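# Push cart through self-closing door into yellow bay

## Task

Move the utility cart through the self-closing door into the other room and leave it in the yellow taped bay, with all four wheels fully inside the tape and none touching it. The case of copy paper must rest in the cart's top tray without overhanging any edge. The door must be closed when finished. One or both robots may be used, but neither may tip over or be left leaning, or the task fails.

## Robot and tools

Robots: two identical Hello Robot Stretch 4 units, r1 and r2. Each has an omni-wheel base, a lift on a mast and one arm that extends forward, ending in a wrist (yaw, pitch, roll) and a two-finger gripper. About 1.6 m tall; the base rim lies within 0.23 m of the base origin. A loose object may occasionally get nudged by an outside push.

Frames: the base frame sits on the floor under the base centre, x forward, y left, z up, in metres. hand_pose (a point between the open fingertips) is reported in it and may be slightly off. base_odometry uses the base frame as it was at scene start, counts only wheel turns (slip counts as travel), heading in rad from -3.142 to 3.142, left positive. Each robot reports in its own frames, so relative placement of the two robots comes only from images, lidar_m and wrist_depth_mm.

move: one action for any robots named. Keys r1 and r2 each hold that robot's part; an omitted robot gets nothing new. Always pass blocking: false (true or missing is refused); the call returns in about 0.5 s while motion continues. cameras picks images (omitted, null or ["all"] = all; [] = none). Per robot:
- base: a relative offset from where the base last reported itself, one command: translate_m (forward +, metres, -2 to 2), strafe_m (left +, metres, -2 to 2), rotate_rad (counter-clockwise +, -3.2 to 3.2). Only translate_m and strafe_m may be combined, giving a straight diagonal drive.
- joints: absolute targets by name. lift_m 0 to 1.2; arm_m 0 to 0.55 (extension); wrist_yaw_rad -1.134 to 4.276 (0 ahead, + left, 3.14 folded back); wrist_pitch_rad -1.117 to 4.259 (0 level, 1.57 pointing down); wrist_roll_rad -1.117 to 4.259 (+ clockwise seen from behind); gripper_m -0.038 to 0.141, fingertip gap, up to 0.015 off. Out-of-range joint targets are clipped; other bad values refuse the call; unknown keys make it invalid.
- pace: "slow", "default", "fast", "max" (base 0.1/0.3/0.4/0.6 m/s, 1/2/3/4 rad/s; lift 0.15/0.3/0.4/0.5 m/s; arm 0.1/0.4/0.6/0.7 m/s; wrist fixed 1.82 rad/s). A raised lift lowers base speed caps. speeds: per-joint top speed instead (not gripper_m).
- contact_limits: 0 (lightest) to 1 for arm_m, lift_m, translate_m, strafe_m, rotate_rad, given next to that command; default 0.5. A base limit persists until the next action naming base. Even at 0 the arm needs 15-40 N to stop; for a light touch use 0 and aim 1-3 mm beyond contact. Carrying 1 kg, keep lift limit at 0.15+, 2 kg at 0.3+.
- end_of_arm: "enable_torque", alone, re-powers limp wrist or gripper motors.
A new move replaces only the named targets; everything else continues. Motions may still push toward old targets after ending. Each move lasts at most about 14-15 s (then time_out).

wait: seconds 0 to 10, plus cameras. Returns state and images, ending early when a commanded robot comes to rest. wait(0) reports the "earlier move" line.
stop: brakes all running motion and re-holds slack wheels; check the "stop:" line and repeat if a base still rolls.
zoom_image: camera name plus region [x0, y0, x1, y1] in pixels from the top-left, at most 504 by 504, on that camera's latest image.
finished_scene: scene number; ends the scene irreversibly. The result must already hold without the robots.

Cameras: r1_/r2_ head_camera, head_left_camera, head_right_camera, wrist_camera.

Results: per-robot state; a "move:" line giving done or the worst status per robot; "as last shown" lists robots not in the action, whose status lines say "not commanded". "pictures" names image order; images can lag the state slightly. lidar_m: 12 distances in metres, 30-degree sectors, 1st straight ahead, counter-clockwise (4th left, 7th behind, 10th right); "-" means nothing seen or closer than 0.25 m; it misses glass, thin legs and much behind; it sees the other robot. wrist_depth_mm: 7x7 grid of depths, 100 to 2000 mm, "-" for unknown or under ~200 mm. base_tilt in degrees (forward/right positive, ~3 degree bias). A turned_by_wheels vs turned_by_imu gap above ~0.1 rad over a move means a hit or slip and heading error. motor_effort in % (peak in brackets); servo_current in mA for wrist and gripper servos.

Statuses: done; moving; off_target (resting short, maybe still pushing); contact_stop (held back, goes slack); time_out (target dropped); limit_stop_at_own_body; limit_stop_at_tilt (lean above 6 degrees, lift, arm, wheels slack until it reads less); torque_fault (motor limp; send enable_torque). The first result showing an uncommanded stop, or a refused call, cancels the rest of that reply's move, wait and finished_scene calls. on_its_own reports slack, holding or off joints; "held at" is a target.

Gripping: command a gap more than 0.015 below the object's width; about 0.06 below resists tugs; -0.02 or lower closes behind a handle. The reading won't confirm a grasp; look for a servo_current rise.

Avoid: any hard press between robots (fails the scene), including a gripper squeezing the other robot's fingers; a base touching another robot must not drive further. Robots differ by up to 3 cm per metre of travel, so joint carrying can tip one. Turning, driving or stopping with over 1 kg held and arm_m above 0.2, especially fast, can tip a robot, as can steady high pushes. Self-collision risks: gripper over base with lift under ~0.2 (0.45 pointing down); tilted up and rolled; yaw+pitch under ~-1.1; folded-back wrist tilting or rolling. Drops, slams, hits and very hard pushes are penalised. Thinking time advances the simulation, so running moves continue meanwhile.

Each tool is called after "Request:" as a command line: name --argument value for each argument, lists and objects as JSON in quotes; but a table of rows of numbers goes row by row, as --pt "numbers of a row", without its own name.

## Session

Request:
move --blocking false

Scene clock: 0.00 s.
r1.base_odometry: x=+0.000 y=+0.000 heading=+0.000
r1.turned_by_wheels: +0.000
r1.turned_by_imu: +0.000
r1.base_tilt: forward=-1.6 right=+1.3
r1.lidar_m: 1.92 2.25 3.81 1.93 0.97 0.84 0.83 0.93 0.77 0.76 0.93 1.59
r1.base_status: not commanded
r1.joint_positions: lift_m=+0.127 arm_m=+0.000 wrist_yaw_rad=+3.089 wrist_pitch_rad=+0.002 wrist_roll_rad=+0.000 gripper_m=+0.056
r1.joint_status: not commanded
r1.measured_speeds: all 0
r1.motor_effort: lift_m=+20 arm_m=-4 wheel_0=+0 wheel_1=+1 wheel_2=+1
r1.servo_current: wrist_yaw_rad=39 wrist_pitch_rad=46 wrist_roll_rad=65 gripper_m=39
r1.hand_pose: x=-0.1125 y=+0.1024 z=+0.3046 quat_wxyz=(+0.026, -0.001, +0.000, +1.000) (m; r1's base frame)
r1.wrist_depth_mm: 137 138 - - - - - / 113 139 - - - - - / 117 140 224 - - - - / 137 161 - - - - - / - - - - - - - / - - 191 - 187 - - / 842 759 750 788 788 732 768
r2.base_odometry: x=+0.000 y=+0.000 heading=+0.000
r2.turned_by_wheels: +0.000
r2.turned_by_imu: +0.000
r2.base_tilt: forward=-0.6 right=+0.1
r2.lidar_m: 2.02 1.45 1.40 1.49 2.01 2.22 2.34 3.17 1.60 3.62 2.59 2.46
r2.base_status: not commanded
r2.joint_positions: lift_m=+0.295 arm_m=+0.000 wrist_yaw_rad=+3.133 wrist_pitch_rad=+0.002 wrist_roll_rad=+0.000 gripper_m=+0.056
r2.joint_status: not commanded
r2.measured_speeds: all 0
r2.motor_effort: lift_m=+18 arm_m=-4 wheel_0=+0 wheel_1=-1 wheel_2=+0
r2.servo_current: wrist_yaw_rad=46 wrist_pitch_rad=39 wrist_roll_rad=46 gripper_m=59
r2.hand_pose: x=-0.1167 y=+0.0898 z=+0.4727 quat_wxyz=(+0.004, -0.001, +0.000, +1.000) (m; r2's base frame)
r2.wrist_depth_mm: - 140 - - - - - / - 126 150 - - - - / - 130 185 - - - - / 144 143 272 - - - - / 229 - - - - - - / 226 1576 196 1576 190 1618 1464 / 226 1060 1138 - - 1025 1060
pictures: r1_head_camera, r1_head_left_camera, r1_head_right_camera, r1_wrist_camera, r2_head_camera, r2_head_left_camera, r2_head_right_camera, r2_wrist_camera
Images, in order (width x height): r1_head_camera 420x560, r1_head_left_camera 420x672, r1_head_right_camera 420x672, r1_wrist_camera 616x392, r2_head_camera 420x560, r2_head_left_camera 420x672, r2_head_right_camera 420x672, r2_wrist_camera 616x392.

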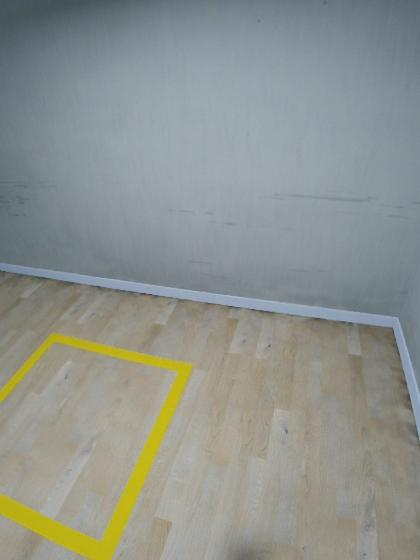

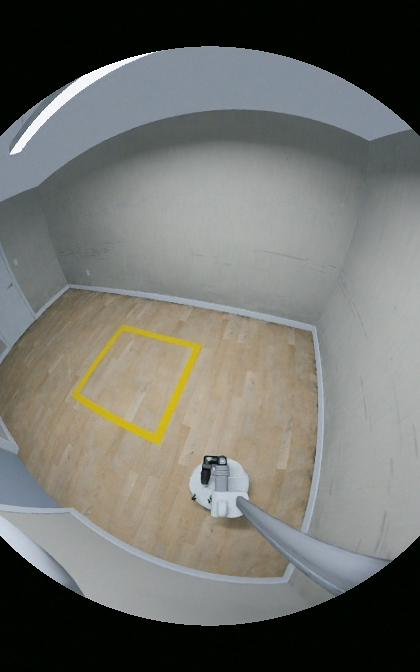

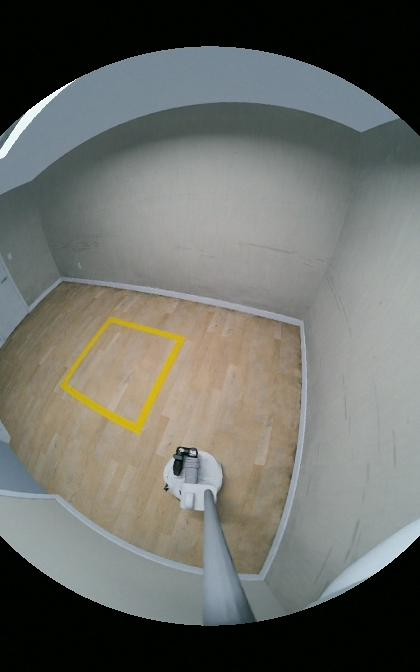

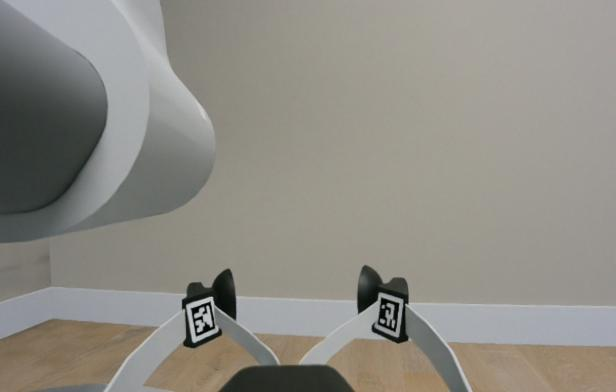

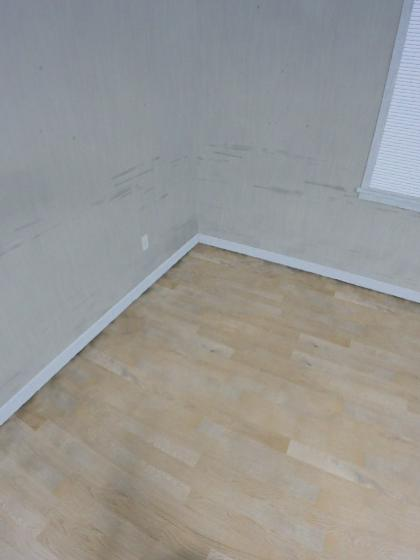

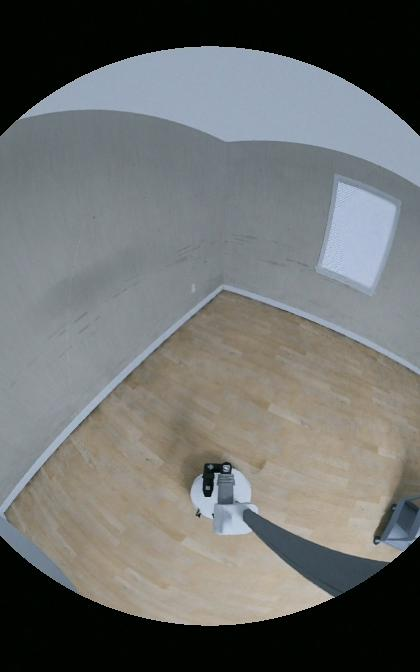

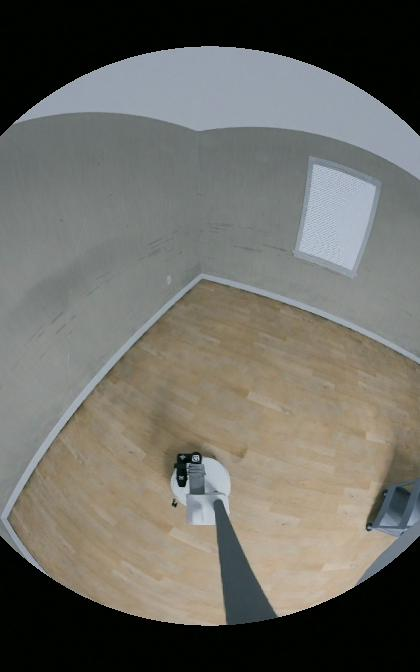

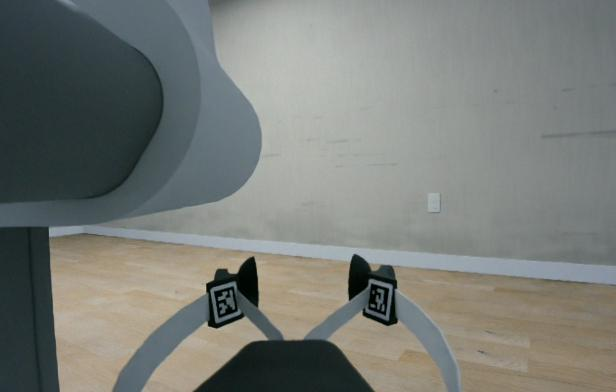

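Request:
move --blocking false --r1 '{"base":{"rotate_rad":1.57}}' --r2 '{"base":{"rotate_rad":-1.57}}' --cameras '[]'

Request:
wait --seconds 3 --cameras '[]'

Request:
wait --seconds 1 --cameras '["r1_head_camera","r1_head_left_camera","r1_head_right_camera","r2_head_camera","r2_head_left_camera","r2_head_right_camera"]'

Scene clock: 4.67 s.
move: r1 moving; r2 moving
r1.base_odometry: x=+0.000 y=+0.000 heading=+0.252
r1.turned_by_wheels: +0.252
r1.turned_by_imu: +0.252
r1.base_tilt: forward=-1.6 right=+1.2
r1.lidar_m: 1.98 2.71 3.66 1.25 0.89 0.80 0.87 0.80 0.77 0.82 1.11 1.92
r1.base_status: rotate_rad moving
r1.joint_positions: lift_m=+0.127 arm_m=+0.000 wrist_yaw_rad=+3.089 wrist_pitch_rad=+0.002 wrist_roll_rad=+0.000 gripper_m=+0.056
r1.joint_status: not commanded
r1.measured_speeds: translate_m=-0.001 strafe_m=-0.001 rotate_rad=+0.980 lift_m=+0.000 arm_m=+0.000 wrist_yaw_rad=+0.000 wrist_pitch_rad=+0.000 wrist_roll_rad=+0.000
r1.motor_effort: lift_m=+20(20) arm_m=-4(4) wheel_0=-8(9) wheel_1=-6(9) wheel_2=-7(7)
r1.servo_current: wrist_yaw_rad=59(59) wrist_pitch_rad=39(46) wrist_roll_rad=46(59) gripper_m=39(39)
r1.hand_pose: x=-0.1125 y=+0.1024 z=+0.3046 quat_wxyz=(+0.026, -0.001, +0.000, +1.000) (m; r1's base frame)
r1.wrist_depth_mm: 136 138 - - - - - / 113 139 - - - - - / 114 140 226 - - - - / 137 160 - - - - - / - - - - - - - / - 1060 190 - 187 - - / 778 750 750 798 750 699 732
r2.base_odometry: x=+0.000 y=+0.000 heading=-0.252
r2.turned_by_wheels: -0.252
r2.turned_by_imu: -0.244
r2.base_tilt: forward=-0.7 right=+0.1
r2.lidar_m: 2.52 1.62 1.40 1.40 1.67 2.23 2.24 2.64 1.59 1.63 2.93 2.49
r2.base_status: rotate_rad moving
r2.joint_positions: lift_m=+0.295 arm_m=+0.000 wrist_yaw_rad=+3.133 wrist_pitch_rad=+0.002 wrist_roll_rad=+0.000 gripper_m=+0.056
r2.joint_status: not commanded
r2.measured_speeds: translate_m=+0.000 strafe_m=+0.000 rotate_rad=-0.974 lift_m=+0.000 arm_m=+0.000 wrist_yaw_rad=+0.000 wrist_pitch_rad=+0.000 wrist_roll_rad=+0.000
r2.motor_effort: lift_m=+18(18) arm_m=-4(4) wheel_0=+8(9) wheel_1=+8(10) wheel_2=+9(11)
r2.servo_current: wrist_yaw_rad=33(52) wrist_pitch_rad=39(46) wrist_roll_rad=52(52) gripper_m=39(59)
r2.hand_pose: x=-0.1167 y=+0.0898 z=+0.4727 quat_wxyz=(+0.004, -0.001, +0.000, +1.000) (m; r2's base frame)
r2.wrist_depth_mm: - 141 - - - - - / - 127 150 - - - - / - 130 184 - - - - / 144 143 272 - - - - / 229 - - - - - - / 227 1576 196 1576 190 1661 1464 / 226 1060 1138 - - 1060 1060
pictures: none
No camera images: "cameras" was empty.

Scene clock: 6.23 s.
earlier move: r1 done; r2 done
r1.base_odometry: x=+0.000 y=+0.000 heading=+1.570
r1.turned_by_wheels: +1.318
r1.turned_by_imu: +1.325
r1.base_tilt: forward=-1.6 right=+1.2
r1.lidar_m: 1.95 1.00 0.83 0.84 0.92 0.76 0.79 0.89 1.55 1.95 2.20 3.76
r1.base_status: done
r1.joint_positions: lift_m=+0.127 arm_m=+0.000 wrist_yaw_rad=+3.089 wrist_pitch_rad=+0.002 wrist_roll_rad=+0.000 gripper_m=+0.056
r1.joint_status: not commanded
r1.measured_speeds: all 0
r1.motor_effort: lift_m=+20(20) arm_m=-4(4) wheel_0=-2(10) wheel_1=-1(9) wheel_2=+0(8)
r1.servo_current: wrist_yaw_rad=33(65) wrist_pitch_rad=33(52) wrist_roll_rad=52(65) gripper_m=39(46)
r1.hand_pose: x=-0.1125 y=+0.1024 z=+0.3046 quat_wxyz=(+0.026, -0.001, +0.000, +1.000) (m; r1's base frame)
r1.wrist_depth_mm: 137 139 - - - - - / 113 139 - - - - - / 117 140 229 - - - - / 137 162 - - - - - / - - - - - - - / - - 190 - 187 - - / 854 741 759 143 741 707 759
r2.base_odometry: x=+0.000 y=+0.000 heading=-1.569
r2.turned_by_wheels: -1.318
r2.turned_by_imu: -1.283
r2.base_tilt: forward=-0.6 right=+0.1
r2.lidar_m: 3.58 2.60 2.46 1.99 1.43 1.40 1.49 2.04 2.22 2.32 3.21 1.63
r2.base_status: done
r2.joint_positions: lift_m=+0.295 arm_m=+0.000 wrist_yaw_rad=+3.133 wrist_pitch_rad=+0.002 wrist_roll_rad=+0.000 gripper_m=+0.056
r2.joint_status: not commanded
r2.measured_speeds: all 0
r2.motor_effort: lift_m=+18(18) arm_m=-4(4) wheel_0=+3(11) wheel_1=+2(11) wheel_2=+3(11)
r2.servo_current: wrist_yaw_rad=39(59) wrist_pitch_rad=39(46) wrist_roll_rad=52(52) gripper_m=39(59)
r2.hand_pose: x=-0.1167 y=+0.0898 z=+0.4727 quat_wxyz=(+0.004, -0.001, +0.000, +1.000) (m; r2's base frame)
r2.wrist_depth_mm: - 140 - - - - - / - 126 142 - - - - / - 130 186 - - - - / 144 144 228 - - - - / 229 - - - - - - / 228 1576 196 1336 190 - - / 226 1060 1138 - - 1025 1060
wait: 1.57 of 3 s (r1 and r2 have come to rest)
pictures: none
No camera images: "cameras" was empty.

Scene clock: 7.23 s.
r1.base_odometry: x=+0.000 y=+0.000 heading=+1.570
r1.turned_by_wheels: +0.000
r1.turned_by_imu: +0.000
r1.base_tilt: forward=-1.6 right=+1.3
r1.lidar_m: 1.98 1.01 0.85 0.84 0.92 0.76 0.77 0.90 1.55 1.94 2.22 3.77
r1.base_status: done
r1.joint_positions: lift_m=+0.127 arm_m=+0.000 wrist_yaw_rad=+3.089 wrist_pitch_rad=+0.002 wrist_roll_rad=+0.000 gripper_m=+0.056
r1.joint_status: not commanded
r1.measured_speeds: all 0
r1.motor_effort: lift_m=+20(20) arm_m=-4(4) wheel_0=-1(10) wheel_1=-2(9) wheel_2=+0(8)
r1.servo_current: wrist_yaw_rad=39(65) wrist_pitch_rad=39(52) wrist_roll_rad=52(65) gripper_m=39(46)
r1.hand_pose: x=-0.1125 y=+0.1024 z=+0.3046 quat_wxyz=(+0.026, -0.001, +0.000, +1.000) (m; r1's base frame)
r1.wrist_depth_mm: 136 139 - - - - - / 113 139 - - - - - / 118 140 229 - - - - / 137 162 - - - - - / - - - - - - - / - - 190 - 188 - - / 854 750 759 143 750 699 759
r2.base_odometry: x=+0.000 y=+0.000 heading=-1.569
r2.turned_by_wheels: +0.000
r2.turned_by_imu: +0.000
r2.base_tilt: forward=-0.7 right=+0.0
r2.lidar_m: 3.58 2.61 2.48 2.01 1.48 1.38 1.49 2.06 2.22 2.34 3.24 1.63
r2.base_status: done
r2.joint_positions: lift_m=+0.295 arm_m=+0.000 wrist_yaw_rad=+3.133 wrist_pitch_rad=+0.002 wrist_roll_rad=+0.000 gripper_m=+0.056
r2.joint_status: not commanded
r2.measured_speeds: all 0
r2.motor_effort: lift_m=+18(18) arm_m=-4(4) wheel_0=+3(11) wheel_1=+2(11) wheel_2=+4(11)
r2.servo_current: wrist_yaw_rad=46(59) wrist_pitch_rad=39(46) wrist_roll_rad=46(52) gripper_m=59(59)
r2.hand_pose: x=-0.1167 y=+0.0898 z=+0.4727 quat_wxyz=(+0.004, -0.001, +0.000, +1.000) (m; r2's base frame)
r2.wrist_depth_mm: - 141 - - - - - / - 127 142 - - - - / - 129 185 - - - - / 144 144 228 - - - - / 230 - - - - - - / 228 1576 196 1336 190 - - / 225 1060 1138 - - 1025 1060
wait: 1.00 s; at rest by 0.27 s
pictures: r1_head_camera, r1_head_left_camera, r1_head_right_camera, r2_head_camera, r2_head_left_camera, r2_head_right_camera
Images, in order (width x height): r1_head_camera 420x560, r1_head_left_camera 420x672, r1_head_right_camera 420x672, r2_head_camera 420x560, r2_head_left_camera 420x672, r2_head_right_camera 420x672.

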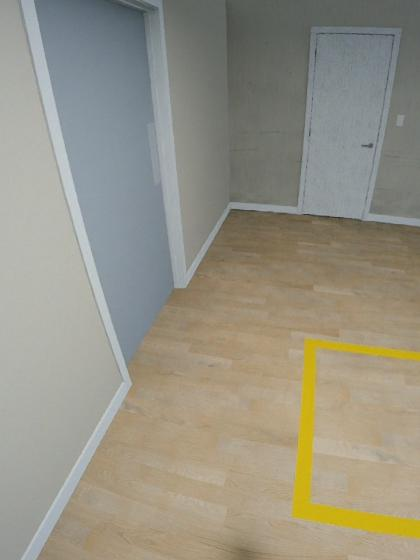

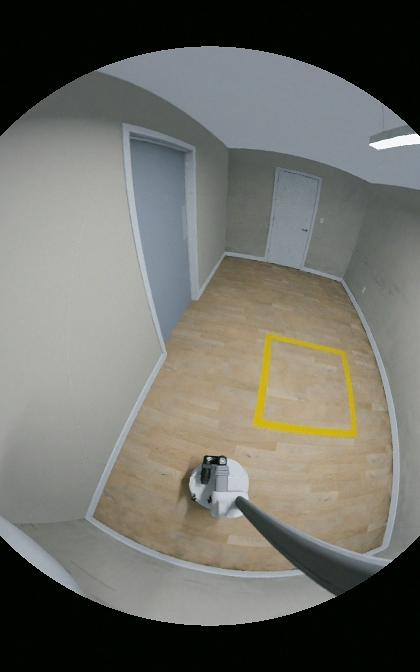

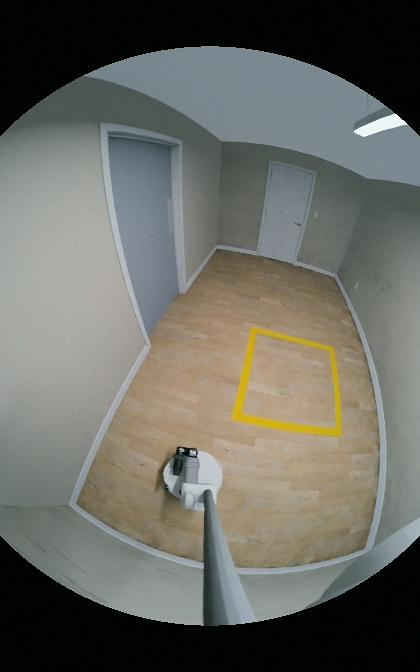

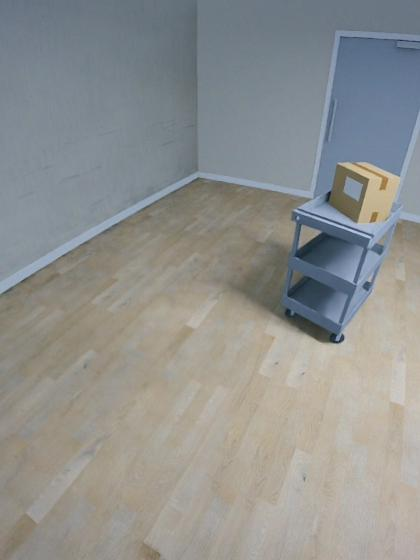

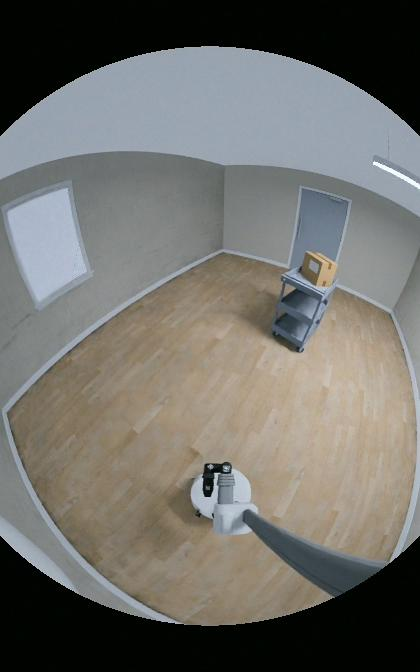

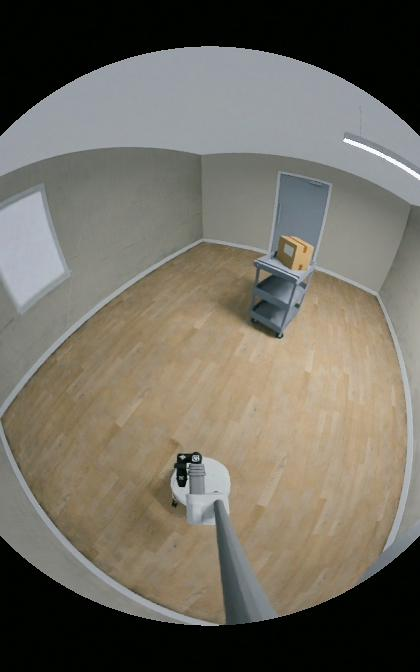

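Request:
zoom_image --camera "r2_head_camera" --region '[230, 0, 420, 360]'

Request:
zoom_image --camera "r1_head_camera" --region '[0, 0, 250, 400]'

Request:
zoom_image --camera "r2_head_left_camera" --region '[240, 160, 420, 370]'

Scaled by 1.400 from the camera's 420x560 image, which has a finer 1200x1600 frame.

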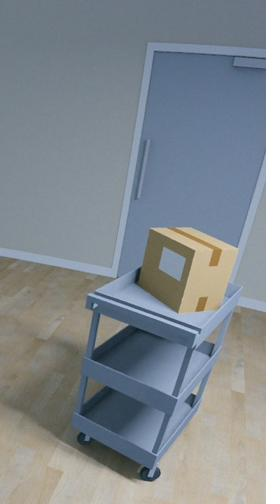

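Scaled by 1.260 from the camera's 420x560 image, which has a finer 600x800 frame.

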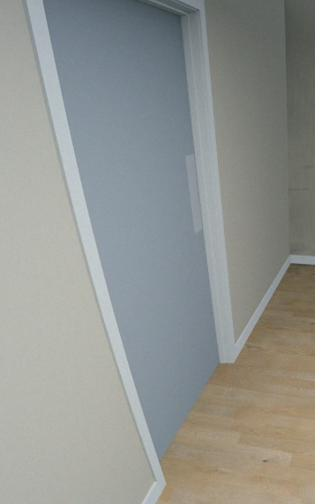

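Scaled by 2.400 from the camera's 420x672 image, which has a finer 600x960 frame.

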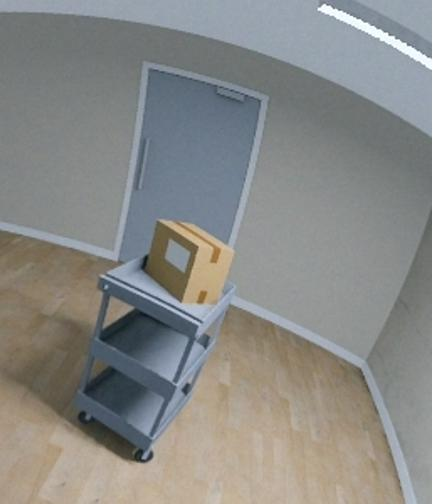

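Request:
move --blocking false --r1 '{"base":{"rotate_rad":1.40}}' --r2 '{"base":{"rotate_rad":-0.52},"joints":{"wrist_yaw_rad":0.0,"lift_m":0.55}}' --cameras '[]'

Request:
wait --seconds 3 --cameras '[]'

Request:
move --blocking false --r1 '{"base":{"strafe_m":1.40,"translate_m":0.0}}' --r2 '{"base":{"translate_m":0.65,"strafe_m":0.25}}' --cameras '[]'

Request:
wait --seconds 4 --cameras '["r2_head_camera","r2_head_left_camera","r2_wrist_camera","r1_head_camera","r1_head_left_camera"]'

Scene clock: 133.07 s.
move: r1 moving; r2 moving
r1.base_odometry: x=+0.000 y=+0.000 heading=+1.822
r1.turned_by_wheels: +0.252
r1.turned_by_imu: +0.253
r1.base_tilt: forward=-1.6 right=+1.3
r1.lidar_m: 1.26 0.89 0.83 0.87 0.81 0.77 0.82 1.10 1.94 2.02 2.69 3.85
r1.base_status: rotate_rad moving
r1.joint_positions: lift_m=+0.127 arm_m=+0.000 wrist_yaw_rad=+3.089 wrist_pitch_rad=+0.002 wrist_roll_rad=+0.000 gripper_m=+0.056
r1.joint_status: not commanded
r1.measured_speeds: translate_m=+0.000 strafe_m=+0.000 rotate_rad=+0.979 lift_m=+0.000 arm_m=+0.000 wrist_yaw_rad=+0.000 wrist_pitch_rad=+0.000 wrist_roll_rad=+0.000
r1.motor_effort: lift_m=+20(20) arm_m=-4(4) wheel_0=-6(9) wheel_1=-6(8) wheel_2=-6(8)
r1.servo_current: wrist_yaw_rad=46(59) wrist_pitch_rad=46(46) wrist_roll_rad=65(65) gripper_m=39(52)
r1.hand_pose: x=-0.1125 y=+0.1024 z=+0.3046 quat_wxyz=(+0.026, -0.001, +0.000, +1.000) (m; r1's base frame)
r1.wrist_depth_mm: 136 138 - - - - - / 113 139 - - - - - / 117 140 229 - - - - / 137 161 - - - - - / - - - - - - - / 1060 1078 190 - 187 - - / 831 750 750 153 732 131 -
r2.base_odometry: x=+0.000 y=+0.000 heading=-1.822
r2.turned_by_wheels: -0.252
r2.turned_by_imu: -0.244
r2.base_tilt: forward=-0.7 right=+0.0
r2.lidar_m: 1.65 2.91 2.50 2.53 1.62 1.40 1.40 1.66 2.23 2.23 2.61 1.60
r2.base_status: rotate_rad moving
r2.joint_positions: lift_m=+0.333 arm_m=+0.000 wrist_yaw_rad=+2.570 wrist_pitch_rad=+0.002 wrist_roll_rad=+0.000 gripper_m=+0.056
r2.joint_status: lift_m moving; wrist_yaw_rad moving
r2.measured_speeds: translate_m=-0.002 strafe_m=-0.001 rotate_rad=-0.979 lift_m=+0.146 arm_m=+0.000 wrist_yaw_rad=-1.736 wrist_pitch_rad=+0.000 wrist_roll_rad=+0.000
r2.motor_effort: lift_m=+20(25) arm_m=-4(4) wheel_0=+8(10) wheel_1=+10(10) wheel_2=+9(11)
r2.servo_current: wrist_yaw_rad=72(195) wrist_pitch_rad=46(46) wrist_roll_rad=39(52) gripper_m=46(52)
r2.hand_pose: x=-0.0243 y=+0.2295 z=+0.5103 quat_wxyz=(+0.282, -0.001, +0.000, +0.959) (m; r2's base frame)
r2.wrist_depth_mm: - - - - - - - / - - - - - - - / 248 - - - - - - / - - - - - - - / - - - - - - - / - - 191 171 190 1430 1397 / 1182 1138 1205 - - 1098 1118
pictures: none
No camera images: "cameras" was empty.

Scene clock: 134.53 s.
earlier move: r1 done; r2 moving
r1.base_odometry: x=+0.000 y=+0.000 heading=+2.969
r1.turned_by_wheels: +1.147
r1.turned_by_imu: +1.154
r1.base_tilt: forward=-1.6 right=+1.3
r1.lidar_m: 0.84 0.90 0.80 0.77 0.83 1.20 1.92 2.07 2.96 2.77 1.16 0.89
r1.base_status: done
r1.joint_positions: lift_m=+0.127 arm_m=+0.000 wrist_yaw_rad=+3.089 wrist_pitch_rad=+0.002 wrist_roll_rad=+0.000 gripper_m=+0.056
r1.joint_status: not commanded
r1.measured_speeds: all 0
r1.motor_effort: lift_m=+20(20) arm_m=-4(4) wheel_0=-3(10) wheel_1=-2(9) wheel_2=-2(9)
r1.servo_current: wrist_yaw_rad=52(72) wrist_pitch_rad=46(46) wrist_roll_rad=52(65) gripper_m=39(52)
r1.hand_pose: x=-0.1125 y=+0.1024 z=+0.3046 quat_wxyz=(+0.026, -0.001, +0.000, +1.000) (m; r1's base frame)
r1.wrist_depth_mm: 137 138 - - - - - / 113 140 - - - - - / 118 139 273 - - - - / 137 162 - - - - - / 1983 - - - - - - / 1182 1182 193 1182 187 1160 - / 798 750 759 798 798 768 809
r2.base_odometry: x=+0.000 y=+0.000 heading=-2.089
r2.turned_by_wheels: -0.267
r2.turned_by_imu: -0.260
r2.base_tilt: forward=-0.6 right=+0.0
r2.lidar_m: 1.57 3.53 2.58 2.49 1.98 1.46 1.40 1.49 2.07 2.23 2.33 3.24
r2.base_status: done
r2.joint_positions: lift_m=+0.550 arm_m=+0.000 wrist_yaw_rad=+0.035 wrist_pitch_rad=+0.002 wrist_roll_rad=+0.000 gripper_m=+0.056
r2.joint_status: lift_m moving; wrist_yaw_rad moving
r2.measured_speeds: translate_m=+0.000 strafe_m=+0.000 rotate_rad=+0.000 lift_m=+0.000 arm_m=+0.000 wrist_yaw_rad=-1.176 wrist_pitch_rad=+0.000 wrist_roll_rad=+0.000
r2.motor_effort: lift_m=+20(25) arm_m=-4(4) wheel_0=+3(10) wheel_1=+3(10) wheel_2=+4(11)
r2.servo_current: wrist_yaw_rad=72(195) wrist_pitch_rad=33(46) wrist_roll_rad=46(59) gripper_m=52(52)
r2.hand_pose: x=+0.4622 y=-0.0772 z=+0.7275 quat_wxyz=(+1.000, +0.000, +0.001, +0.018) (m; r2's base frame)
r2.wrist_depth_mm: - - - - - - - / - - - - - - - / - - - 1756 - - - / - - - - - - - / - - - - - - - / - - 195 - 192 - - / 1618 1537 1537 - - 1576 1618
wait: 1.47 of 3 s (r1 has come to rest)
pictures: none
No camera images: "cameras" was empty.

Scene clock: 135.03 s.
earlier move: r2 done
move: r1 moving; r2 moving
r1.base_odometry: x=-0.006 y=-0.036 heading=+2.969
r1.turned_by_wheels: +0.000
r1.turned_by_imu: +0.000
r1.base_tilt: forward=-1.6 right=+1.3
r1.lidar_m: 0.84 0.90 0.76 0.74 0.79 1.15 1.90 2.07 2.99 2.77 1.15 0.86
r1.base_status: translate_m moving; strafe_m moving
r1.joint_positions: lift_m=+0.127 arm_m=+0.000 wrist_yaw_rad=+3.089 wrist_pitch_rad=+0.002 wrist_roll_rad=+0.000 gripper_m=+0.056
r1.joint_status: not commanded
r1.measured_speeds: translate_m=+0.000 strafe_m=+0.141 rotate_rad=-0.001 lift_m=+0.000 arm_m=+0.000 wrist_yaw_rad=+0.000 wrist_pitch_rad=+0.000 wrist_roll_rad=+0.000
r1.motor_effort: lift_m=+20(20) arm_m=-4(4) wheel_0=-11(12) wheel_1=+8(10) wheel_2=+0(2)
r1.servo_current: wrist_yaw_rad=39(59) wrist_pitch_rad=39(46) wrist_roll_rad=46(59) gripper_m=46(52)
r1.hand_pose: x=-0.1125 y=+0.1024 z=+0.3046 quat_wxyz=(+0.026, -0.001, +0.000, +1.000) (m; r1's base frame)
r1.wrist_depth_mm: 136 138 - - - - - / 113 139 - - - - - / 117 140 272 - - - - / 137 161 - - - - - / 1983 - - - - - - / 1182 1205 193 1205 187 1138 - / 798 741 759 788 798 778 809
r2.base_odometry: x=-0.005 y=-0.033 heading=-2.088
r2.turned_by_wheels: +0.000
r2.turned_by_imu: +0.001
r2.base_tilt: forward=-0.7 right=+0.1
r2.lidar_m: 1.59 3.50 2.56 2.49 2.05 1.50 1.42 1.51 2.09 2.24 2.37 3.29
r2.base_status: translate_m moving; strafe_m moving
r2.joint_positions: lift_m=+0.550 arm_m=+0.000 wrist_yaw_rad=+0.003 wrist_pitch_rad=+0.002 wrist_roll_rad=+0.000 gripper_m=+0.056
r2.joint_status: all done
r2.measured_speeds: translate_m=+0.120 strafe_m=+0.046 rotate_rad=+0.003 lift_m=+0.000 arm_m=+0.000 wrist_yaw_rad=+0.000 wrist_pitch_rad=+0.000 wrist_roll_rad=+0.000
r2.motor_effort: lift_m=+21(21) arm_m=-4(4) wheel_0=+2(9) wheel_1=+9(10) wheel_2=-12(12)
r2.servo_current: wrist_yaw_rad=39(52) wrist_pitch_rad=39(46) wrist_roll_rad=39(52) gripper_m=46(52)
r2.hand_pose: x=+0.4596 y=-0.0866 z=+0.7275 quat_wxyz=(+1.000, +0.000, +0.001, +0.001) (m; r2's base frame)
r2.wrist_depth_mm: - - - - - - - / - - - - - - - / - - - 1708 - - - / - - - - - - - / - - - - - - - / - - 195 - 191 - - / 1618 1576 1576 - - 1576 1537
pictures: none
No camera images: "cameras" was empty.

Scene clock: 138.17 s.
earlier move: r1 contact_stop; r2 moving
r1.base_odometry: x=-0.099 y=-0.589 heading=+2.964
r1.turned_by_wheels: -0.005
r1.turned_by_imu: -0.029
r1.base_tilt: forward=-1.6 right=+1.3
r1.lidar_m: 0.82 0.31 0.25 0.25 0.25 0.35 1.04 2.02 2.81 3.18 1.27 0.91
r1.base_status: strafe_m contact_stop (by the wheels' count: +0.597 of +1.400); the other done
r1.joint_positions: lift_m=+0.127 arm_m=+0.000 wrist_yaw_rad=+3.089 wrist_pitch_rad=+0.002 wrist_roll_rad=+0.000 gripper_m=+0.056
r1.joint_status: not commanded
r1.measured_speeds: all 0
r1.on_its_own: the wheels are slack since a contact_stop
r1.motor_effort: lift_m=+20(21) arm_m=+4(4) wheel_0=+0(28) wheel_1=+0(27) wheel_2=+0(2)
r1.servo_current: wrist_yaw_rad=46(65) wrist_pitch_rad=52(52) wrist_roll_rad=52(65) gripper_m=52(52)
r1.hand_pose: x=-0.1125 y=+0.1025 z=+0.3046 quat_wxyz=(+0.026, -0.001, +0.000, +1.000) (m; r1's base frame)
r1.wrist_depth_mm: - 137 - - - - - / - 137 - - - - 204 / 110 137 216 - - - - / 128 138 - - - - 208 / 138 1756 - - - - 210 / 1229 1229 193 1205 187 - 211 / 878 759 768 798 - - -
r2.base_odometry: x=-0.104 y=-0.688 heading=-2.088
r2.turned_by_wheels: +0.000
r2.turned_by_imu: +0.001
r2.base_tilt: forward=-0.7 right=+0.0
r2.lidar_m: 0.99 3.19 2.35 2.22 2.34 2.12 2.05 2.15 2.58 2.49 2.60 1.00
r2.base_status: translate_m moving; strafe_m moving
r2.joint_positions: lift_m=+0.550 arm_m=+0.000 wrist_yaw_rad=+0.003 wrist_pitch_rad=+0.002 wrist_roll_rad=+0.000 gripper_m=+0.056
r2.joint_status: all done
r2.measured_speeds: all 0
r2.motor_effort: lift_m=+21(21) arm_m=-4(4) wheel_0=+2(9) wheel_1=+2(12) wheel_2=-4(14)
r2.servo_current: wrist_yaw_rad=52(65) wrist_pitch_rad=46(46) wrist_roll_rad=46(65) gripper_m=46(59)
r2.hand_pose: x=+0.4595 y=-0.0866 z=+0.7275 quat_wxyz=(+1.000, +0.000, +0.001, +0.001) (m; r2's base frame)
r2.wrist_depth_mm: - - - - - - - / - - - - 1118 - - / - - - - 1060 - - / - - - - - - - / - - - - - - - / - - 196 171 188 - - / 1661 1537 1618 - - 1537 1537
wait: 3.13 of 4 s (r1 has come to rest)
pictures: r1_head_camera, r1_head_left_camera, r2_head_camera, r2_head_left_camera, r2_wrist_camera
Images, in order (width x height): r1_head_camera 420x560, r1_head_left_camera 420x672, r2_head_camera 420x560, r2_head_left_camera 420x672, r2_wrist_camera 616x392.

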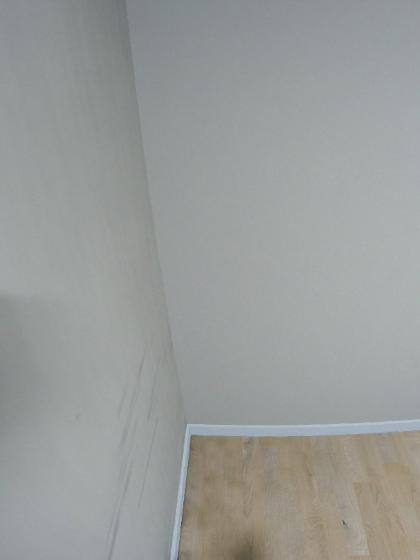

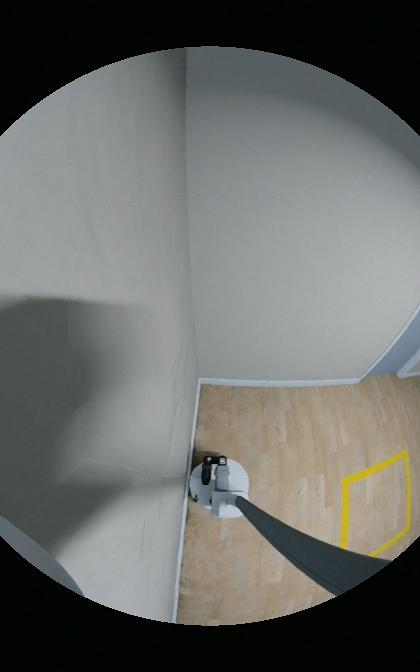

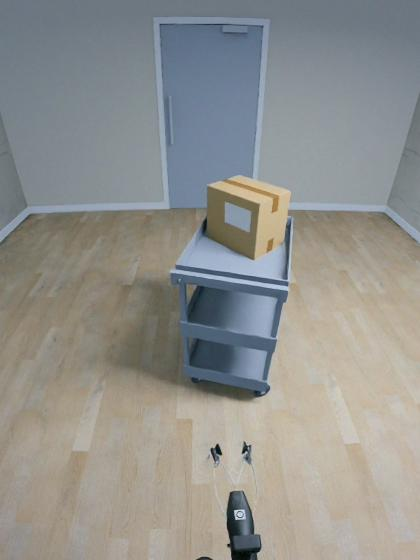

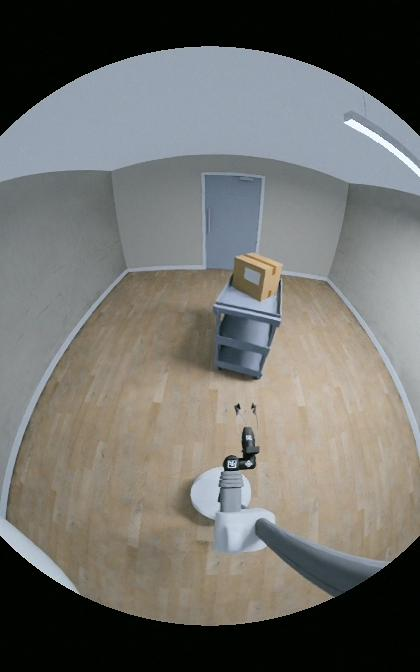

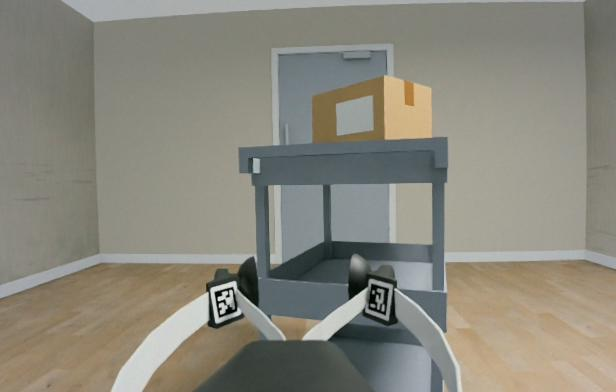

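Request:
move --blocking false --r1 '{"base":{"strafe_m":-1.96}}' --cameras '["r2_head_camera","r2_head_right_camera","r2_wrist_camera"]'

Request:
zoom_image --camera "r2_head_camera" --region '[150, 150, 310, 410]'

Request:
zoom_image --camera "r2_wrist_camera" --region '[220, 60, 470, 320]'

Request:
zoom_image --camera "r2_head_right_camera" --region '[150, 220, 330, 400]'

Scene clock: 145.83 s.
earlier move: r2 done
move: r1 moving
r1.base_odometry: x=-0.092 y=-0.553 heading=+2.964
r1.turned_by_wheels: +0.000
r1.turned_by_imu: +0.000
r1.base_tilt: forward=-1.6 right=+1.3
r1.lidar_m: 0.87 0.37 0.25 0.25 0.25 0.35 1.17 1.99 2.80 3.21 1.25 0.92
r1.base_status: strafe_m moving
r1.joint_positions: lift_m=+0.127 arm_m=+0.000 wrist_yaw_rad=+3.089 wrist_pitch_rad=+0.002 wrist_roll_rad=+0.000 gripper_m=+0.056
r1.joint_status: not commanded
r1.measured_speeds: translate_m=-0.001 strafe_m=-0.141 rotate_rad=+0.006 lift_m=+0.000 arm_m=+0.000 wrist_yaw_rad=+0.000 wrist_pitch_rad=+0.000 wrist_roll_rad=+0.000
r1.motor_effort: lift_m=+20(20) arm_m=+4(4) wheel_0=+10(11) wheel_1=-9(10) wheel_2=+0(1)
r1.servo_current: wrist_yaw_rad=52(59) wrist_pitch_rad=39(46) wrist_roll_rad=59(59) gripper_m=39(46)
r1.hand_pose: x=-0.1125 y=+0.1025 z=+0.3046 quat_wxyz=(+0.026, -0.001, +0.000, +1.000) (m; r1's base frame)
r1.wrist_depth_mm: - 137 - - - - - / - 137 - - - - - / 112 138 220 - - - - / 125 140 - - - - - / 138 1708 - - - - - / 1205 1229 192 1229 187 - - / 866 768 750 798 182 - -
r2.base_odometry: x=-0.104 y=-0.688 heading=-2.088
r2.turned_by_wheels: +0.000
r2.turned_by_imu: +0.000
r2.base_tilt: forward=-0.6 right=+0.1
r2.lidar_m: 0.99 3.17 2.35 2.22 2.34 2.14 2.05 2.14 2.59 2.47 2.61 1.02
r2.base_status: done
r2.joint_positions: lift_m=+0.550 arm_m=+0.000 wrist_yaw_rad=+0.003 wrist_pitch_rad=+0.002 wrist_roll_rad=+0.000 gripper_m=+0.056
r2.joint_status: not commanded
r2.measured_speeds: all 0
r2.motor_effort: lift_m=+21(21) arm_m=-4(4) wheel_0=+4(4) wheel_1=+3(3) wheel_2=-4(4)
r2.servo_current: wrist_yaw_rad=52(52) wrist_pitch_rad=39(39) wrist_roll_rad=59(59) gripper_m=46(52)
r2.hand_pose: x=+0.4595 y=-0.0866 z=+0.7275 quat_wxyz=(+1.000, +0.000, +0.001, +0.001) (m; r2's base frame)
r2.wrist_depth_mm: - - - - - - - / - - - - 1118 - - / - - - - 1025 - - / - - - - - - - / - - - - - - - / - - 196 170 188 - - / 1661 1499 1708 - - 1576 1537
pictures: r2_head_camera, r2_head_right_camera, r2_wrist_camera
Images, in order (width x height): r2_head_camera 420x560, r2_head_right_camera 420x672, r2_wrist_camera 616x392.

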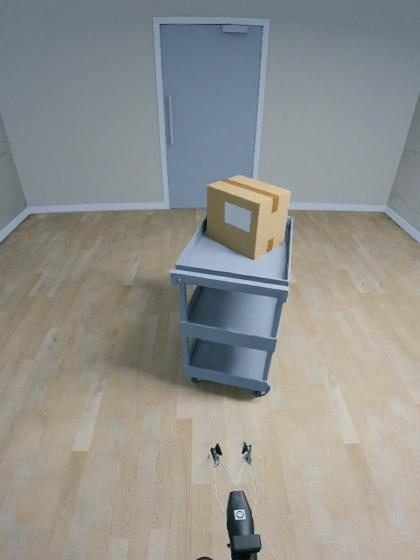

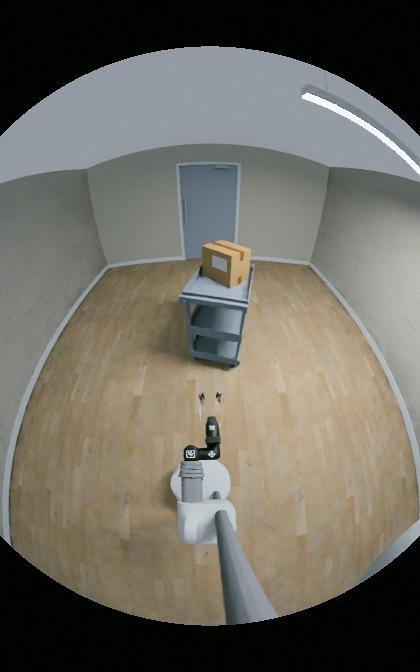

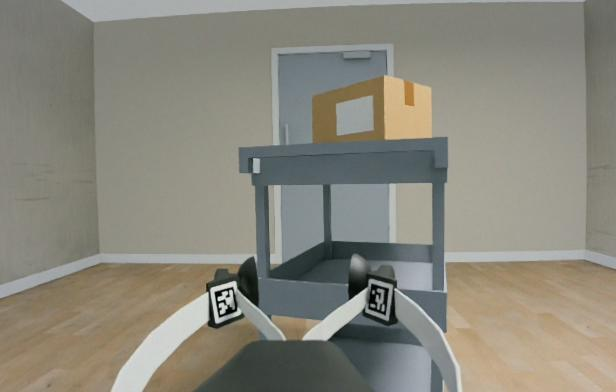

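Scaled by 1.938 from the camera's 420x560 image, which has a finer 1200x1600 frame.

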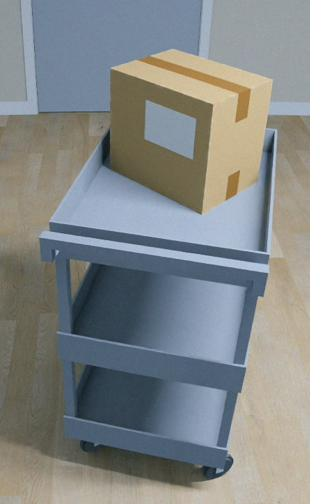

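Scaled by 1.938.

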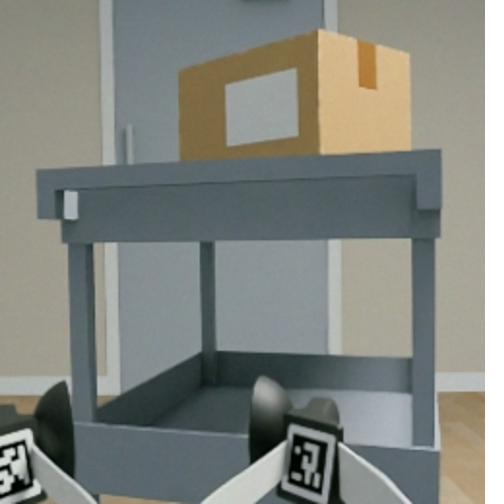

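Scaled by 2.800 from the camera's 420x672 image, which has a finer 600x960 frame.

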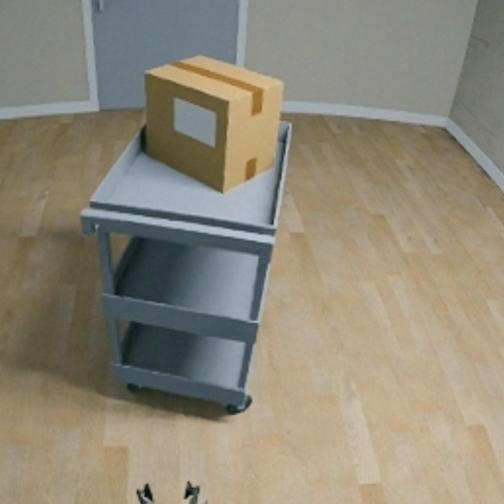

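Request:
move --blocking false --r2 '{"base":{"translate_m":0.30,"strafe_m":-0.06},"joints":{"lift_m":0.68,"wrist_roll_rad":1.57,"gripper_m":0.13}}' --cameras '[]'

Request:
wait --seconds 3 --cameras '["r2_wrist_camera","r2_head_camera","r1_head_camera","r2_head_left_camera"]'

Scene clock: 165.63 s.
earlier move: r1 done
move: r2 moving
r1.base_odometry: x=+0.247 y=+1.340 heading=+2.964
r1.turned_by_wheels: +0.000
r1.turned_by_imu: -0.012
r1.base_tilt: forward=-1.6 right=+1.3
r1.lidar_m: 0.91 0.87 1.26 2.15 2.27 2.01 1.94 2.06 2.66 2.54 1.16 0.95
r1.base_status: done
r1.joint_positions: lift_m=+0.127 arm_m=+0.000 wrist_yaw_rad=+3.089 wrist_pitch_rad=+0.002 wrist_roll_rad=+0.000 gripper_m=+0.056
r1.joint_status: not commanded
r1.measured_speeds: all 0
r1.motor_effort: lift_m=+20(20) arm_m=+4(4) wheel_0=+0(1) wheel_1=-1(1) wheel_2=+0(0)
r1.servo_current: wrist_yaw_rad=39(65) wrist_pitch_rad=46(46) wrist_roll_rad=59(59) gripper_m=39(46)
r1.hand_pose: x=-0.1125 y=+0.1025 z=+0.3046 quat_wxyz=(+0.026, -0.001, +0.000, +1.000) (m; r1's base frame)
r1.wrist_depth_mm: 136 137 - - - - - / - 137 - - - - - / 112 138 222 - - - - / 124 140 - - - - - / 1756 - - - - - - / 1229 1229 194 1205 187 1118 1205 / 878 768 759 798 788 759 750
r2.base_odometry: x=-0.125 y=-0.713 heading=-2.088
r2.turned_by_wheels: +0.000
r2.turned_by_imu: +0.001
r2.base_tilt: forward=-0.7 right=+0.1
r2.lidar_m: 0.97 3.18 2.35 2.24 2.34 2.17 2.08 2.14 2.56 2.46 2.60 0.98
r2.base_status: translate_m moving; strafe_m moving
r2.joint_positions: lift_m=+0.588 arm_m=+0.000 wrist_yaw_rad=+0.003 wrist_pitch_rad=+0.002 wrist_roll_rad=+0.589 gripper_m=+0.075
r2.joint_status: lift_m moving; wrist_roll_rad moving; gripper_m moving
r2.measured_speeds: translate_m=+0.122 strafe_m=-0.024 rotate_rad=-0.007 lift_m=+0.146 arm_m=+0.000 wrist_yaw_rad=+0.000 wrist_pitch_rad=+0.000 wrist_roll_rad=+1.820
r2.motor_effort: lift_m=+21(25) arm_m=-4(4) wheel_0=+10(10) wheel_1=+7(8) wheel_2=-12(12)
r2.servo_current: wrist_yaw_rad=46(52) wrist_pitch_rad=39(46) wrist_roll_rad=98(104) gripper_m=98(104)
r2.hand_pose: x=+0.4595 y=-0.0866 z=+0.7654 quat_wxyz=(+0.957, +0.290, +0.001, +0.001) (m; r2's base frame)
r2.wrist_depth_mm: - - - - - - - / - - - 1060 - - - / - - - 1098 768 - - / - - - 854 - - - / - - - - 798 1708 1499 / - - 190 891 187 788 1205 / - - - - - - 960
pictures: none
No camera images: "cameras" was empty.

Scene clock: 167.60 s.
earlier move: r2 done
r1.base_odometry: x=+0.247 y=+1.340 heading=+2.964
r1.turned_by_wheels: +0.000
r1.turned_by_imu: +0.000
r1.base_tilt: forward=-1.6 right=+1.3
r1.lidar_m: 0.90 0.89 1.24 2.14 2.25 2.01 1.94 2.06 2.64 2.55 1.20 0.96
r1.base_status: done
r1.joint_positions: lift_m=+0.127 arm_m=+0.000 wrist_yaw_rad=+3.089 wrist_pitch_rad=+0.002 wrist_roll_rad=+0.000 gripper_m=+0.056
r1.joint_status: not commanded
r1.measured_speeds: all 0
r1.motor_effort: lift_m=+20(20) arm_m=+4(4) wheel_0=+0(1) wheel_1=-1(2) wheel_2=+0(1)
r1.servo_current: wrist_yaw_rad=39(65) wrist_pitch_rad=39(46) wrist_roll_rad=59(72) gripper_m=39(52)
r1.hand_pose: x=-0.1125 y=+0.1025 z=+0.3046 quat_wxyz=(+0.026, -0.001, +0.000, +1.000) (m; r1's base frame)
r1.wrist_depth_mm: 136 137 - - - - - / - 137 - - - - - / 112 138 222 - - - - / 124 140 - - - - - / 1808 - - - - - - / 1205 1205 194 1182 188 1118 1182 / 866 759 759 798 788 759 759
r2.base_odometry: x=-0.305 y=-0.919 heading=-2.088
r2.turned_by_wheels: +0.000
r2.turned_by_imu: +0.001
r2.base_tilt: forward=-0.7 right=+0.1
r2.lidar_m: 0.71 3.25 2.39 2.28 2.36 2.41 2.36 2.48 2.54 2.44 2.57 0.71
r2.base_status: done
r2.joint_positions: lift_m=+0.680 arm_m=+0.000 wrist_yaw_rad=+0.003 wrist_pitch_rad=+0.002 wrist_roll_rad=+1.568 gripper_m=+0.130
r2.joint_status: all done
r2.measured_speeds: all 0
r2.motor_effort: lift_m=+21(25) arm_m=-4(4) wheel_0=+3(12) wheel_1=+4(8) wheel_2=-3(14)
r2.servo_current: wrist_yaw_rad=52(65) wrist_pitch_rad=39(46) wrist_roll_rad=59(104) gripper_m=52(117)
r2.hand_pose: x=+0.4595 y=-0.0866 z=+0.8575 quat_wxyz=(+0.708, +0.706, +0.001, +0.000) (m; r2's base frame)
r2.wrist_depth_mm: - - - - - 1756 1182 / - - - 492 - 1576 488 / - - 778 508 1118 - 508 / - - 866 535 - - 530 / - - - 559 - 564 564 / - - 217 585 195 585 1078 / - - - - - 1863 1182
wait: 1.97 of 3 s (r2 has come to rest)
pictures: r1_head_camera, r2_head_camera, r2_head_left_camera, r2_wrist_camera
Images, in order (width x height): r1_head_camera 420x560, r2_head_camera 420x560, r2_head_left_camera 420x672, r2_wrist_camera 616x392.

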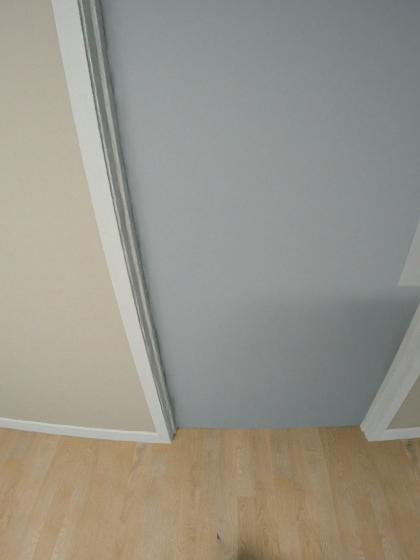

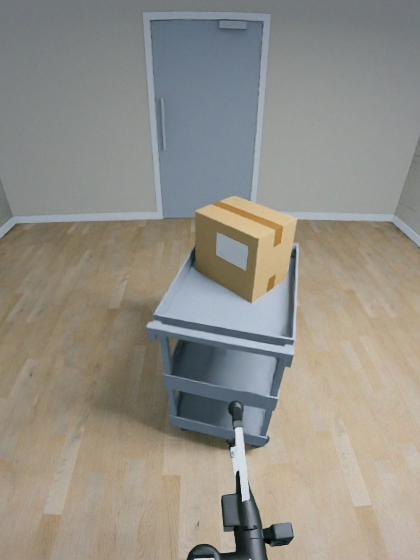

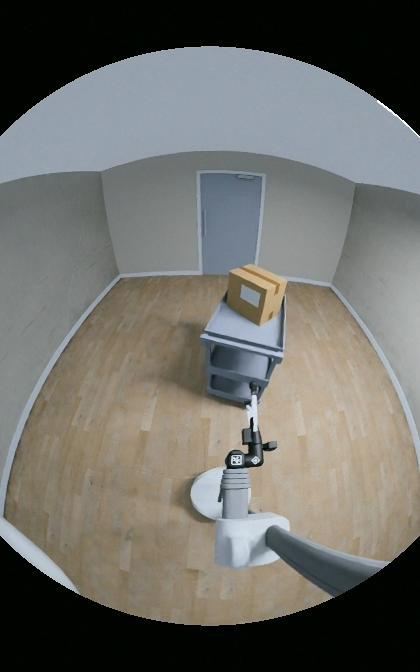

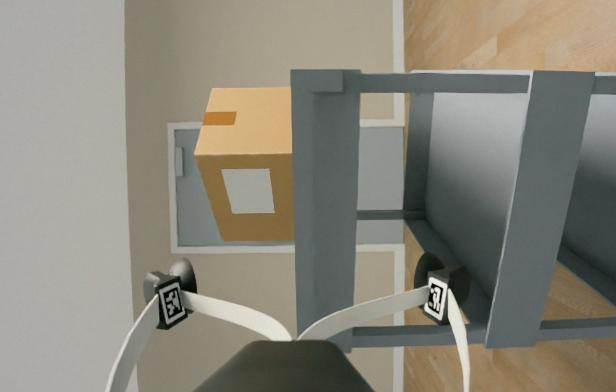

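Request:
move --blocking false --r2 '{"base":{"translate_m":0.27,"strafe_m":-0.07},"joints":{"gripper_m":0.10}}' --cameras '[]'

Request:
wait --seconds 3 --cameras '["r2_wrist_camera","r2_head_camera"]'

Scene clock: 192.47 s.
move: r2 moving
r1: as last shown
r1.lidar_m: 0.90 0.88 1.22 2.15 2.28 1.99 1.94 2.07 2.65 2.55 1.18 0.96
r1.motor_effort: lift_m=+20(20) arm_m=+4(4) wheel_0=+0(1) wheel_1=-1(2) wheel_2=+0(0)
r1.servo_current: wrist_yaw_rad=59(65) wrist_pitch_rad=39(46) wrist_roll_rad=59(65) gripper_m=33(52)
r1.wrist_depth_mm: 136 138 - - - - - / - 138 - - - - - / 112 138 221 - - - - / 123 141 - - - - - / 1756 - - - - - - / 1229 1229 194 1182 188 1138 1160 / 866 759 750 788 788 759 768
r2.base_odometry: x=-0.327 y=-0.943 heading=-2.088
r2.turned_by_wheels: +0.000
r2.turned_by_imu: +0.001
r2.base_tilt: forward=-0.7 right=+0.0
r2.lidar_m: 0.67 3.27 2.40 2.29 2.38 2.48 2.39 2.51 2.50 2.43 2.55 0.67
r2.base_status: translate_m moving; strafe_m moving
r2.joint_positions: lift_m=+0.680 arm_m=+0.000 wrist_yaw_rad=+0.003 wrist_pitch_rad=+0.002 wrist_roll_rad=+1.568 gripper_m=+0.117
r2.joint_status: gripper_m moving
r2.measured_speeds: translate_m=+0.123 strafe_m=-0.030 rotate_rad=+0.001 lift_m=+0.000 arm_m=+0.000 wrist_yaw_rad=+0.000 wrist_pitch_rad=+0.000 wrist_roll_rad=+0.000
r2.motor_effort: lift_m=+21(21) arm_m=-4(4) wheel_0=+9(10) wheel_1=+4(7) wheel_2=-12(13)
r2.servo_current: wrist_yaw_rad=52(59) wrist_pitch_rad=33(46) wrist_roll_rad=52(52) gripper_m=85(98)
r2.hand_pose: x=+0.4595 y=-0.0866 z=+0.8575 quat_wxyz=(+0.708, +0.706, +0.001, +0.000) (m; r2's base frame)
r2.wrist_depth_mm: - - - - - 1708 1160 / - - - 466 - 1618 462 / - - 759 480 - - 480 / - - 831 508 1118 - 500 / - - - 530 - - 535 / - - 198 549 200 569 580 / - - - - - 1661 1138
pictures: none
No camera images: "cameras" was empty.

Scene clock: 194.33 s.
earlier move: r2 done
r1.base_odometry: x=+0.247 y=+1.340 heading=+2.964
r1.turned_by_wheels: +0.000
r1.turned_by_imu: +0.000
r1.base_tilt: forward=-1.6 right=+1.3
r1.lidar_m: 0.91 0.88 1.26 2.13 2.26 2.02 1.93 2.06 2.65 2.54 1.18 0.94
r1.base_status: not commanded
r1.joint_positions: lift_m=+0.127 arm_m=+0.000 wrist_yaw_rad=+3.089 wrist_pitch_rad=+0.002 wrist_roll_rad=+0.000 gripper_m=+0.056
r1.joint_status: not commanded
r1.measured_speeds: all 0
r1.motor_effort: lift_m=+20(20) arm_m=+4(4) wheel_0=+0(1) wheel_1=-1(2) wheel_2=+0(0)
r1.servo_current: wrist_yaw_rad=46(72) wrist_pitch_rad=39(46) wrist_roll_rad=52(65) gripper_m=46(52)
r1.hand_pose: x=-0.1125 y=+0.1025 z=+0.3046 quat_wxyz=(+0.026, -0.001, +0.000, +1.000) (m; r1's base frame)
r1.wrist_depth_mm: 136 138 - - - - - / - 137 - - - - - / 112 138 221 - - - - / 123 140 - - - - - / 1808 - - - - - - / 1229 1229 194 1182 187 1138 1205 / 866 768 759 798 798 768 750
r2.base_odometry: x=-0.499 y=-1.119 heading=-2.088
r2.turned_by_wheels: +0.000
r2.turned_by_imu: +0.001
r2.base_tilt: forward=-0.6 right=+0.1
r2.lidar_m: 0.45 0.54 2.49 2.36 2.49 2.72 2.63 2.76 2.45 2.34 2.48 0.42
r2.base_status: done
r2.joint_positions: lift_m=+0.680 arm_m=+0.000 wrist_yaw_rad=+0.003 wrist_pitch_rad=+0.002 wrist_roll_rad=+1.568 gripper_m=+0.100
r2.joint_status: all done
r2.measured_speeds: all 0
r2.motor_effort: lift_m=+21(21) arm_m=-3(4) wheel_0=+3(12) wheel_1=+4(7) wheel_2=-3(15)
r2.servo_current: wrist_yaw_rad=52(65) wrist_pitch_rad=39(52) wrist_roll_rad=46(59) gripper_m=46(111)
r2.hand_pose: x=+0.4595 y=-0.0866 z=+0.8575 quat_wxyz=(+0.708, +0.706, +0.001, +0.000) (m; r2's base frame)
r2.wrist_depth_mm: - - - - - 1661 1182 / - - - 162 163 225 223 / - - 535 171 231 820 - / - - 488 181 241 854 - / - - 554 192 251 - - / - - 195 199 192 - - / - - - - - 1808 -
wait: 1.87 of 3 s (r2 has come to rest)
pictures: r2_head_camera, r2_wrist_camera
Images, in order (width x height): r2_head_camera 420x560, r2_wrist_camera 616x392.

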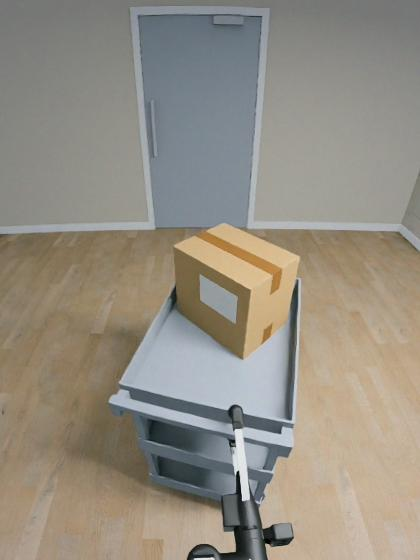

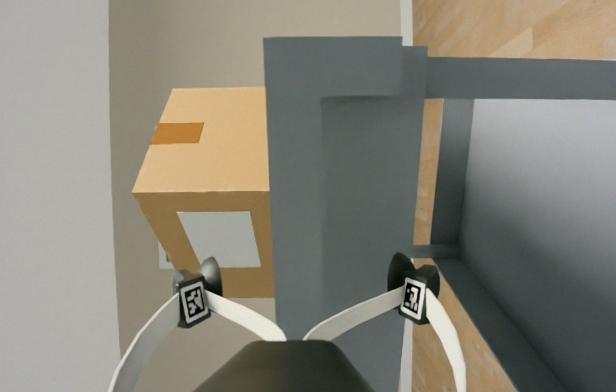

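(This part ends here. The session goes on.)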